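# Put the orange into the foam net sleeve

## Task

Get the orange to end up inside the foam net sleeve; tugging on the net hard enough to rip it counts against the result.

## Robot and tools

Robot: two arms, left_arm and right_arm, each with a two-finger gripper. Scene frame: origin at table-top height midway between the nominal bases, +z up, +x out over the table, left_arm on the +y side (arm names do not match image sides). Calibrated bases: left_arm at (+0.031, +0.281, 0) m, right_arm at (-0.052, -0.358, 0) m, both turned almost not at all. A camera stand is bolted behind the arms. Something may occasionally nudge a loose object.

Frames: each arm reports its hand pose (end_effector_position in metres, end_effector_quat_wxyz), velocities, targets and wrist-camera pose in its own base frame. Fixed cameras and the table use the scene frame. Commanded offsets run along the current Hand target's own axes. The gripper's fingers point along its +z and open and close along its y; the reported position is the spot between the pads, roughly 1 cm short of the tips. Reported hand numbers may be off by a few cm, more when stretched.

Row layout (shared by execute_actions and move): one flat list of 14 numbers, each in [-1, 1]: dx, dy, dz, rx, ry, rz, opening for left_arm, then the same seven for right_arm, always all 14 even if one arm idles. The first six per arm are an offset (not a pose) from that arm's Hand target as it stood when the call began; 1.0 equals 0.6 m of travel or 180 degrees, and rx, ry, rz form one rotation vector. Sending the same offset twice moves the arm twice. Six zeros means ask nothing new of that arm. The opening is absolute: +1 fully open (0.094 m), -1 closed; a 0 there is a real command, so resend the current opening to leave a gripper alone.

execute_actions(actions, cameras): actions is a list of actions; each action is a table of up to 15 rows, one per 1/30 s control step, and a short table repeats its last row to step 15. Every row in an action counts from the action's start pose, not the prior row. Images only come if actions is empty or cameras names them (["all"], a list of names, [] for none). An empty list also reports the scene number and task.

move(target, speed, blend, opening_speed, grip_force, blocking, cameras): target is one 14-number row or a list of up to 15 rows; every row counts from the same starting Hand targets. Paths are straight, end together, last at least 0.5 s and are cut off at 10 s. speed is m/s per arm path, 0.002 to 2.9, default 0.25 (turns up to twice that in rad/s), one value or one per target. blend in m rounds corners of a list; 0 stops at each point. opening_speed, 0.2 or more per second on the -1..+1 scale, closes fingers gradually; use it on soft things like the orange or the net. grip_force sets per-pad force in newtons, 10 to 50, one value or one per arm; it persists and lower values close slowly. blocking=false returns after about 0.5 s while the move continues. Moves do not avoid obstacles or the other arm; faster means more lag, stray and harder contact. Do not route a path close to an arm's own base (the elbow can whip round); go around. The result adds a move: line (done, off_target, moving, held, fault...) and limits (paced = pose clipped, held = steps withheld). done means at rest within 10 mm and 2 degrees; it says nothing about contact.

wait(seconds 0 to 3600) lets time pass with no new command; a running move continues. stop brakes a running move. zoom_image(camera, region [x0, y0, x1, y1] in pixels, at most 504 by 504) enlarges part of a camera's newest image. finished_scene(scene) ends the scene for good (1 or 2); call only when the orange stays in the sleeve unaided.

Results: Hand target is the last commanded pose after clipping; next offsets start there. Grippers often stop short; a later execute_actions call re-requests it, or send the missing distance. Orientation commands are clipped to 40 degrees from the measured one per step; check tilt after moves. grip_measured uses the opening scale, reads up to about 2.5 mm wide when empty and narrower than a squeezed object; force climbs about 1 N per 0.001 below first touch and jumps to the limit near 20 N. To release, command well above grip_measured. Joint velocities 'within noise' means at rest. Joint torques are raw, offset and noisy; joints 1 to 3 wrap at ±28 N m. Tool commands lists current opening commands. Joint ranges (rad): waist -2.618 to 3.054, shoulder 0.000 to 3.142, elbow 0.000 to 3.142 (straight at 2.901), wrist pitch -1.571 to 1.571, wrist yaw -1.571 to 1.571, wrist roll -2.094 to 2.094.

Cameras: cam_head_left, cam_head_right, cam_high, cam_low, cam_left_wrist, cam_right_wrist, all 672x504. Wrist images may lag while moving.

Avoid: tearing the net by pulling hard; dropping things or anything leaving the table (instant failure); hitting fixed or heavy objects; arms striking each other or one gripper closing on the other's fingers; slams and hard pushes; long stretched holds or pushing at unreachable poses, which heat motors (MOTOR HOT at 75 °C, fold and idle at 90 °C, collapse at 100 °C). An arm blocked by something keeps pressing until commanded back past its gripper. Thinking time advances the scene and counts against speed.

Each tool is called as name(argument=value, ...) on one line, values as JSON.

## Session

execute_actions(actions=[])

Scene clock: 0.00 s.
left_arm: end_effector_position=(+0.2624, -0.2644, +0.3189) grip_measured=-0.971 end_effector_quat_wxyz=(+0.335, +0.087, +0.686, -0.640) | right_arm: end_effector_position=(+0.3535, +0.2599, +0.3179) grip_measured=-0.971 end_effector_quat_wxyz=(+0.716, -0.621, +0.314, +0.052)
Joint positions: left_arm=[-0.466 1.114 0.699 0.475 0.747 -1.004 0.001] | right_arm=[0.334 1.441 0.935 0.554 -0.841 -0.996 0.001]
Joint velocities: within noise
Joint torques (N m): no reading
Heat: left arm: 24 °C; right arm: 24 °C.
Hand target: left_arm +0.2623, -0.2638, +0.3256; +0.342, +0.090, +0.680, -0.642 | right_arm +0.3537, +0.2591, +0.3210; +0.717, -0.620, +0.313, +0.050
Tool commands: left_gripper/opening=-1.0 right_gripper/opening=-1.0
camera_calibration:
cam_left_wrist: T_world_to_cam=[[-0.52096, -0.18566, 0.83315, -0.1789], [-0.85344, 0.09548, -0.51237, 0.45046], [0.01558, -0.97796, -0.20819, -0.10592]] pos_world=[0.2929, -0.17981, 0.3578]
cam_right_wrist: T_world_to_cam=[[0.45651, -0.21086, 0.86437, -0.38247], [0.54119, -0.70531, -0.45788, 0.16979], [0.7062, 0.67682, -0.20786, -0.26587]] pos_world=[0.27047, 0.21905, 0.35308]

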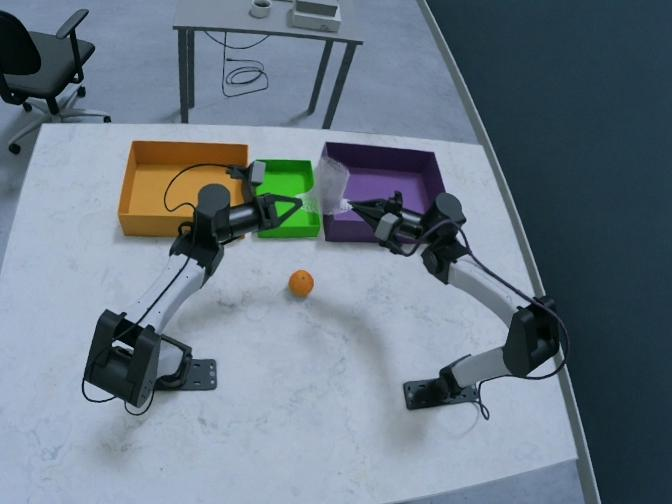

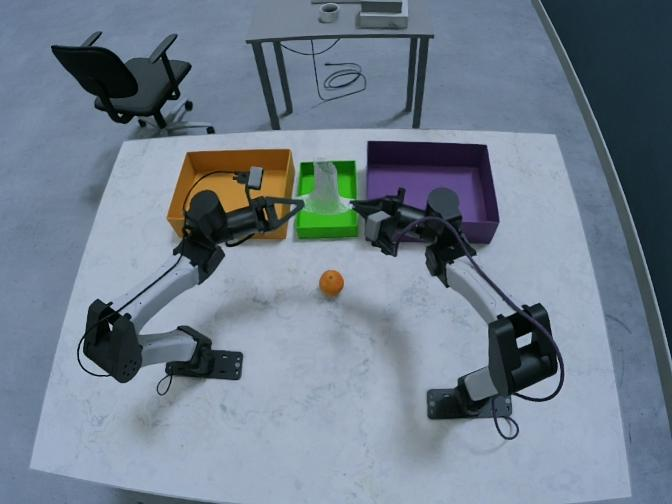

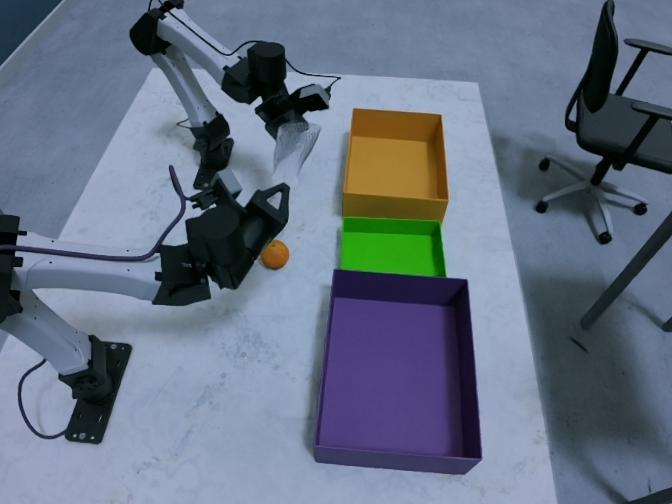

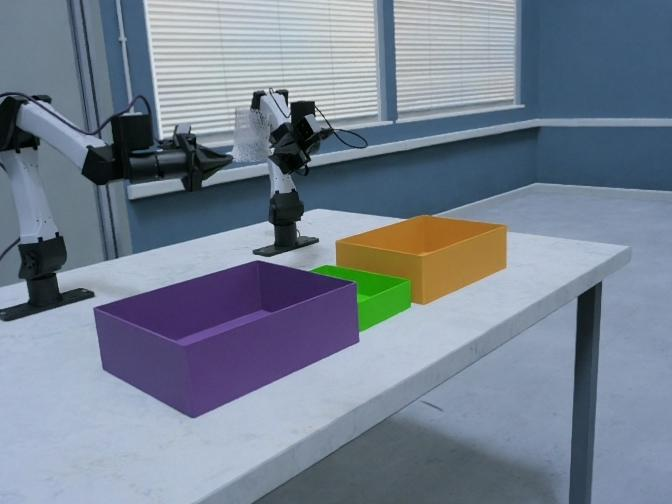

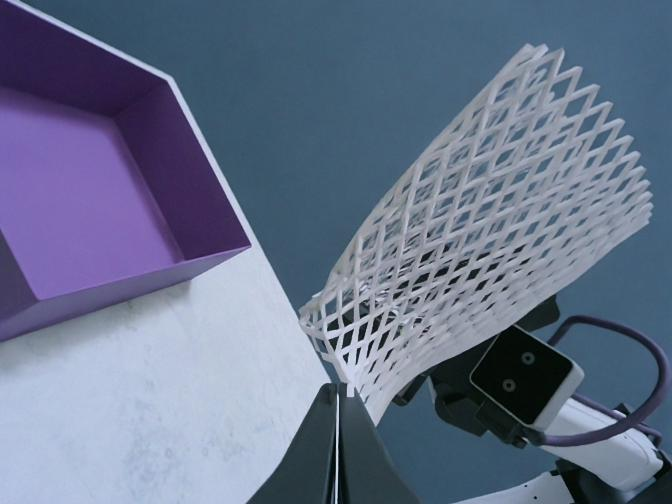

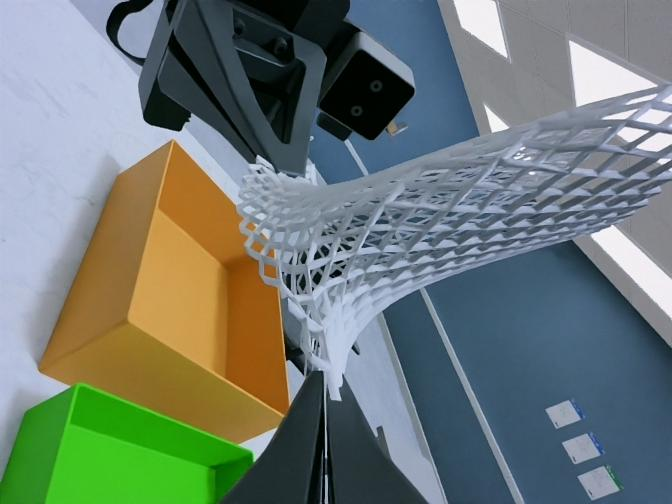

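move(target=[0.2678,0.258,-0.0452,-0.162,0.116,0,-1,0.123,0.3445,-0.0295,-0.1715,0.102,0,-1], speed=0.12, cameras=["cam_head_right","cam_left_wrist","cam_right_wrist"])

Scene clock: 34.27 s.
left_arm: end_effector_position=(+0.2200, -0.2668, +0.1130) grip_measured=-0.971 end_effector_quat_wxyz=(+0.229, +0.116, +0.863, -0.436) | right_arm: end_effector_position=(+0.3144, +0.2697, +0.1231) grip_measured=-0.971 end_effector_quat_wxyz=(-0.490, +0.781, -0.385, -0.029)
Joint positions: left_arm=[-0.643 1.208 0.497 0.088 0.488 -0.629 0.001] | right_arm=[0.477 1.525 0.796 0.062 -0.58 -1.462 0.001]
Joint torques (N m): left_arm=[-0.57 -2.8 6.57 1.67 0.04 0.18] | right_arm=[0.38 -4.05 6.12 1.52 -0.04 -0.01]
Heat: left arm: 29 °C; right arm: 29 °C.
Hand target: left_arm +0.2192, -0.2645, +0.1050; +0.226, +0.115, +0.869, -0.424 | right_arm +0.3110, +0.2660, +0.1052; -0.469, +0.788, -0.397, -0.032
Off the commanded pose: left_arm 0.008 m, 2 deg | right_arm 0.019 m, 3 deg.
move: off_target (right_arm)
cam_left_wrist: T_world_to_cam=[[-0.37145, -0.61603, 0.69464, -0.16184], [-0.92479, 0.31184, -0.21797, 0.34915], [-0.08234, -0.72337, -0.68554, -0.00707]] pos_world=[0.26219, -0.2137, 0.18368]
cam_right_wrist: T_world_to_cam=[[0.62267, 0.23709, 0.7457, -0.35265], [0.48263, -0.86649, -0.1275, 0.12993], [0.61591, 0.43929, -0.65397, -0.13811]] pos_world=[0.24194, 0.25687, 0.18921]

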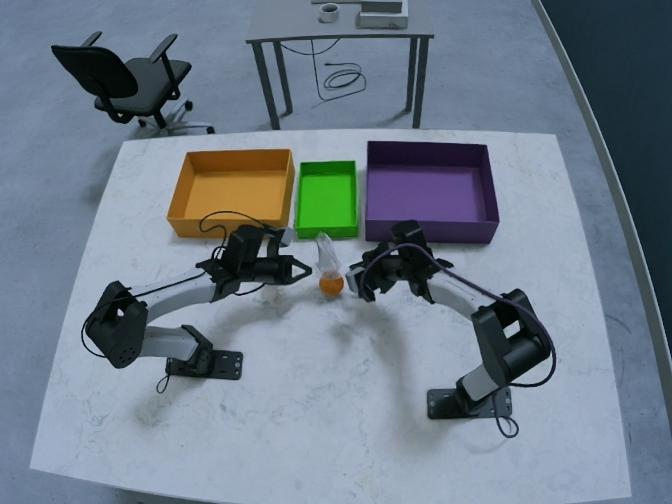

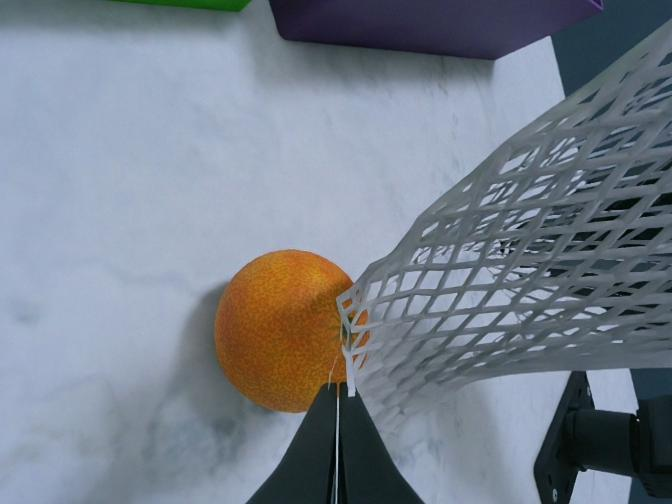

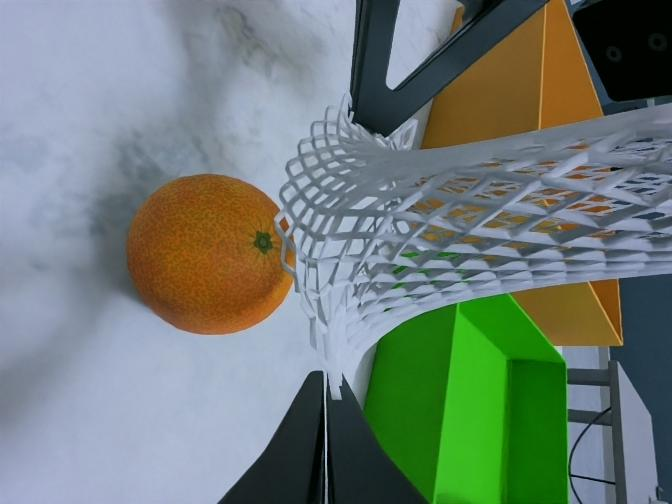

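move(target=[0.0794,0.1146,0.0934,0,0,0,-1,0.0806,0.1261,0.0964,0,0,0,-1], speed=0.07, cameras=["cam_left_wrist","cam_right_wrist"])

Scene clock: 59.63 s.
left_arm: end_effector_position=(+0.2306, -0.2752, +0.0294) grip_measured=-0.972 end_effector_quat_wxyz=(+0.254, +0.126, +0.846, -0.451) | right_arm: end_effector_position=(+0.3230, +0.2746, +0.0278) grip_measured=-0.972 end_effector_quat_wxyz=(-0.505, +0.779, -0.370, -0.017)
Joint positions: left_arm=[-0.643 1.67 0.31 0.805 0.491 -0.625 0.001] | right_arm=[0.476 1.862 0.638 0.597 -0.584 -1.474 0.001]
Joint torques (N m): left_arm=[-0.54 -2.96 2.97 1.31 -0.03 0.16] | right_arm=[-0.66 -3.9 2.91 1.31 -0.05 0.04]
Heat: left arm: 29 °C; right arm: 28 °C.
Hand target: left_arm +0.2213, -0.2661, +0.0044; +0.226, +0.115, +0.869, -0.424 | right_arm +0.3129, +0.2629, -0.0016; -0.469, +0.788, -0.397, -0.032
Off the commanded pose: left_arm 0.028 m, 5 deg | right_arm 0.033 m, 6 deg.
move: off_target (left_arm, right_arm)
cam_left_wrist: T_world_to_cam=[[-0.41394, -0.58569, 0.69686, -0.08697], [-0.90907, 0.3058, -0.28298, 0.33989], [-0.04736, -0.75063, -0.65902, -0.086]] pos_world=[0.26891, -0.21943, 0.10011]
cam_right_wrist: T_world_to_cam=[[0.58783, 0.23002, 0.77559, -0.27568], [0.49565, -0.86011, -0.12057, 0.11165], [0.63936, 0.4553, -0.61961, -0.22073]] pos_world=[0.24783, 0.25994, 0.09051]

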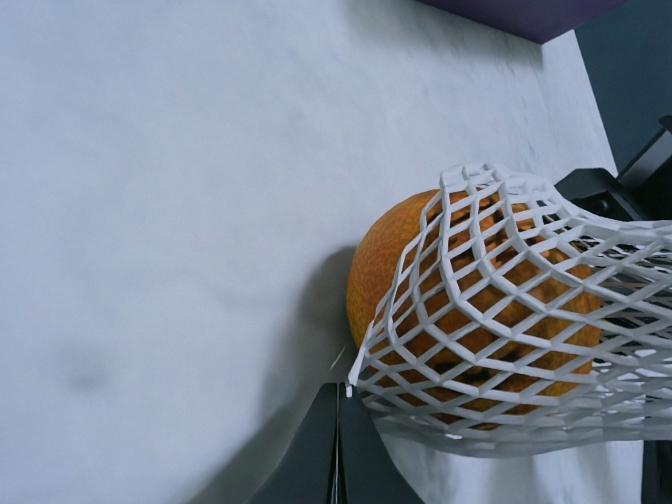

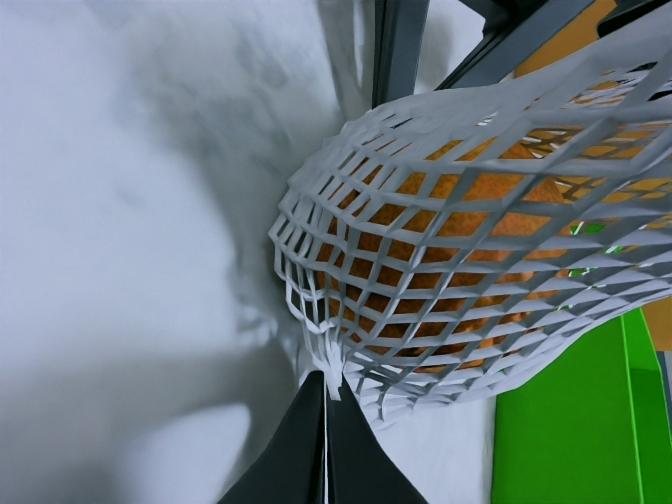

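move(target=[0.0041,0.0057,0.0045,-0.0537,0.0385,0,-1,0.0035,0.0059,0.0046,-0.0575,0.034,0,-1], speed=0.07, cameras=["cam_left_wrist","cam_right_wrist"])

Scene clock: 73.33 s.
left_arm: end_effector_position=(+0.2300, -0.2796, +0.0218) grip_measured=-0.973 end_effector_quat_wxyz=(+0.210, +0.131, +0.889, -0.385) | right_arm: end_effector_position=(+0.3256, +0.2783, +0.0209) grip_measured=-0.972 end_effector_quat_wxyz=(-0.437, +0.813, -0.384, -0.017)
Joint positions: left_arm=[-0.691 1.596 0.448 0.413 0.406 -0.582 0.001] | right_arm=[0.51 1.841 0.764 0.295 -0.503 -1.536 0.001]
Joint torques (N m): left_arm=[-0.84 -4.78 5.18 0.64 -0.27 0.19] | right_arm=[0.59 -6.35 5.41 0.49 0.38 0.01]
Heat: left arm: 28 °C; right arm: 28 °C.
Hand target: left_arm +0.2212, -0.2660, -0.0008; +0.182, +0.121, +0.914, -0.341 | right_arm +0.3128, +0.2629, -0.0067; -0.374, +0.828, -0.417, -0.026
Off the commanded pose: left_arm 0.028 m, 7 deg | right_arm 0.034 m, 8 deg.
move: off_target (left_arm, right_arm)
cam_left_wrist: T_world_to_cam=[[-0.36591, -0.69273, 0.62148, -0.12381], [-0.92476, 0.34567, -0.15917, 0.35062], [-0.10457, -0.63296, -0.76709, -0.04584]] pos_world=[0.27414, -0.23598, 0.09759]
cam_right_wrist: T_world_to_cam=[[0.63282, 0.3379, 0.69668, -0.31571], [0.49678, -0.86734, -0.03057, 0.11252], [0.59393, 0.36543, -0.71673, -0.18657]] pos_world=[0.25471, 0.27245, 0.08967]

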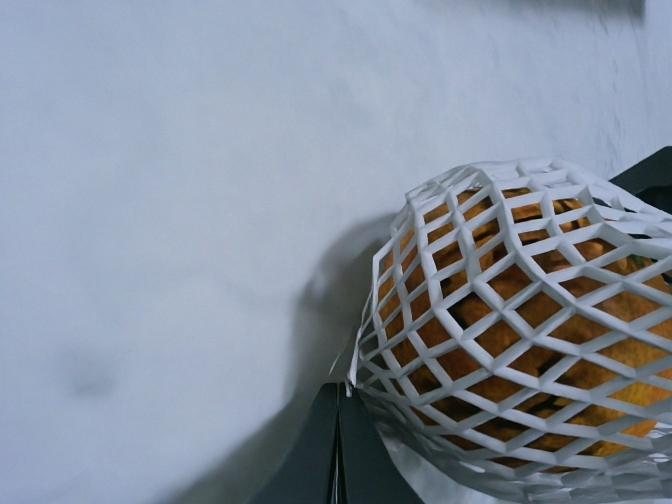

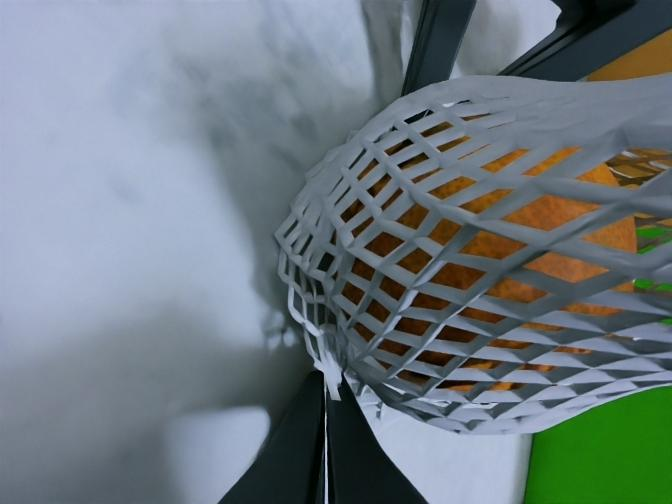

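move(target=[[-0.0125,-0.0174,-0.021,0,0,0,-1,-0.0135,-0.0227,-0.0273,0,0,0,-1],[-0.0125,-0.0174,-0.021,0,0,0,-0.5,-0.0135,-0.0227,-0.0273,0,0,0,-0.5],[-0.0125,-0.0174,-0.141,0,0,0,-0.5,-0.0135,-0.0227,-0.1473,0,0,0,-0.5]], speed=0.08, opening_speed=0.5, cameras=["cam_left_wrist","cam_right_wrist"])

Scene clock: 92.37 s.
left_arm: end_effector_position=(+0.2012, -0.2171, +0.0608) grip_measured=-0.502 end_effector_quat_wxyz=(+0.176, +0.117, +0.918, -0.336) | right_arm: end_effector_position=(+0.2986, +0.2198, +0.0659) grip_measured=-0.502 end_effector_quat_wxyz=(-0.374, +0.827, -0.419, -0.024)
Joint positions: left_arm=[-0.574 1.175 0.465 -0.192 0.434 -0.473 0.023] | right_arm=[0.409 1.542 0.78 -0.197 -0.497 -1.635 0.023]
Joint torques (N m): left_arm=[0.31 -4.19 7.83 1.38 0.33 0.18] | right_arm=[-0.34 -7.54 6.06 1.17 -0.39 -0.04]
Heat: left arm: 27 °C; right arm: 28 °C.
Hand target: left_arm +0.2032, -0.2180, +0.0677; +0.182, +0.121, +0.914, -0.342 | right_arm +0.2935, +0.2168, +0.0680; -0.374, +0.828, -0.417, -0.026
Off the commanded pose: left_arm 0.007 m, 1 deg | right_arm 0.006 m, 0 deg.
move: done; target 2's new opening was sent with right_arm's hand 0.012 m and 4 deg from that target
cam_left_wrist: T_world_to_cam=[[-0.3054, -0.76755, 0.56356, -0.14019], [-0.94099, 0.33391, -0.05517, 0.3029], [-0.14583, -0.54715, -0.82423, 0.05099]] pos_world=[0.24965, -0.18084, 0.13774]
cam_right_wrist: T_world_to_cam=[[0.7047, 0.38383, 0.59672, -0.3353], [0.46231, -0.88639, 0.02419, 0.08734], [0.53821, 0.25882, -0.80209, -0.07119]] pos_world=[0.23422, 0.22454, 0.14086]

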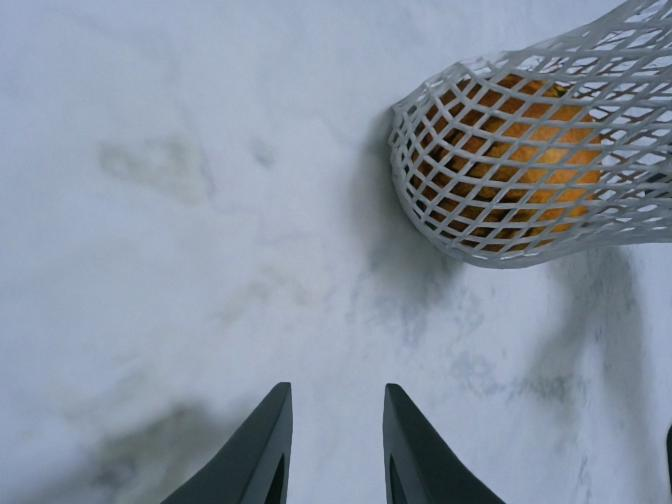

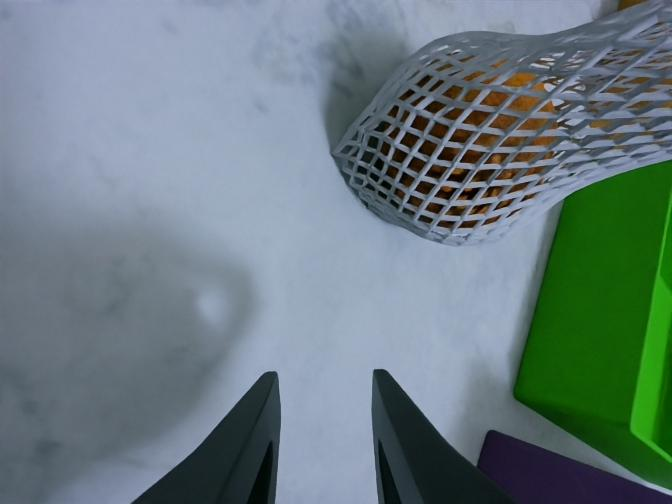

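finished_scene(scene=2)

The scene is finished: the task was done.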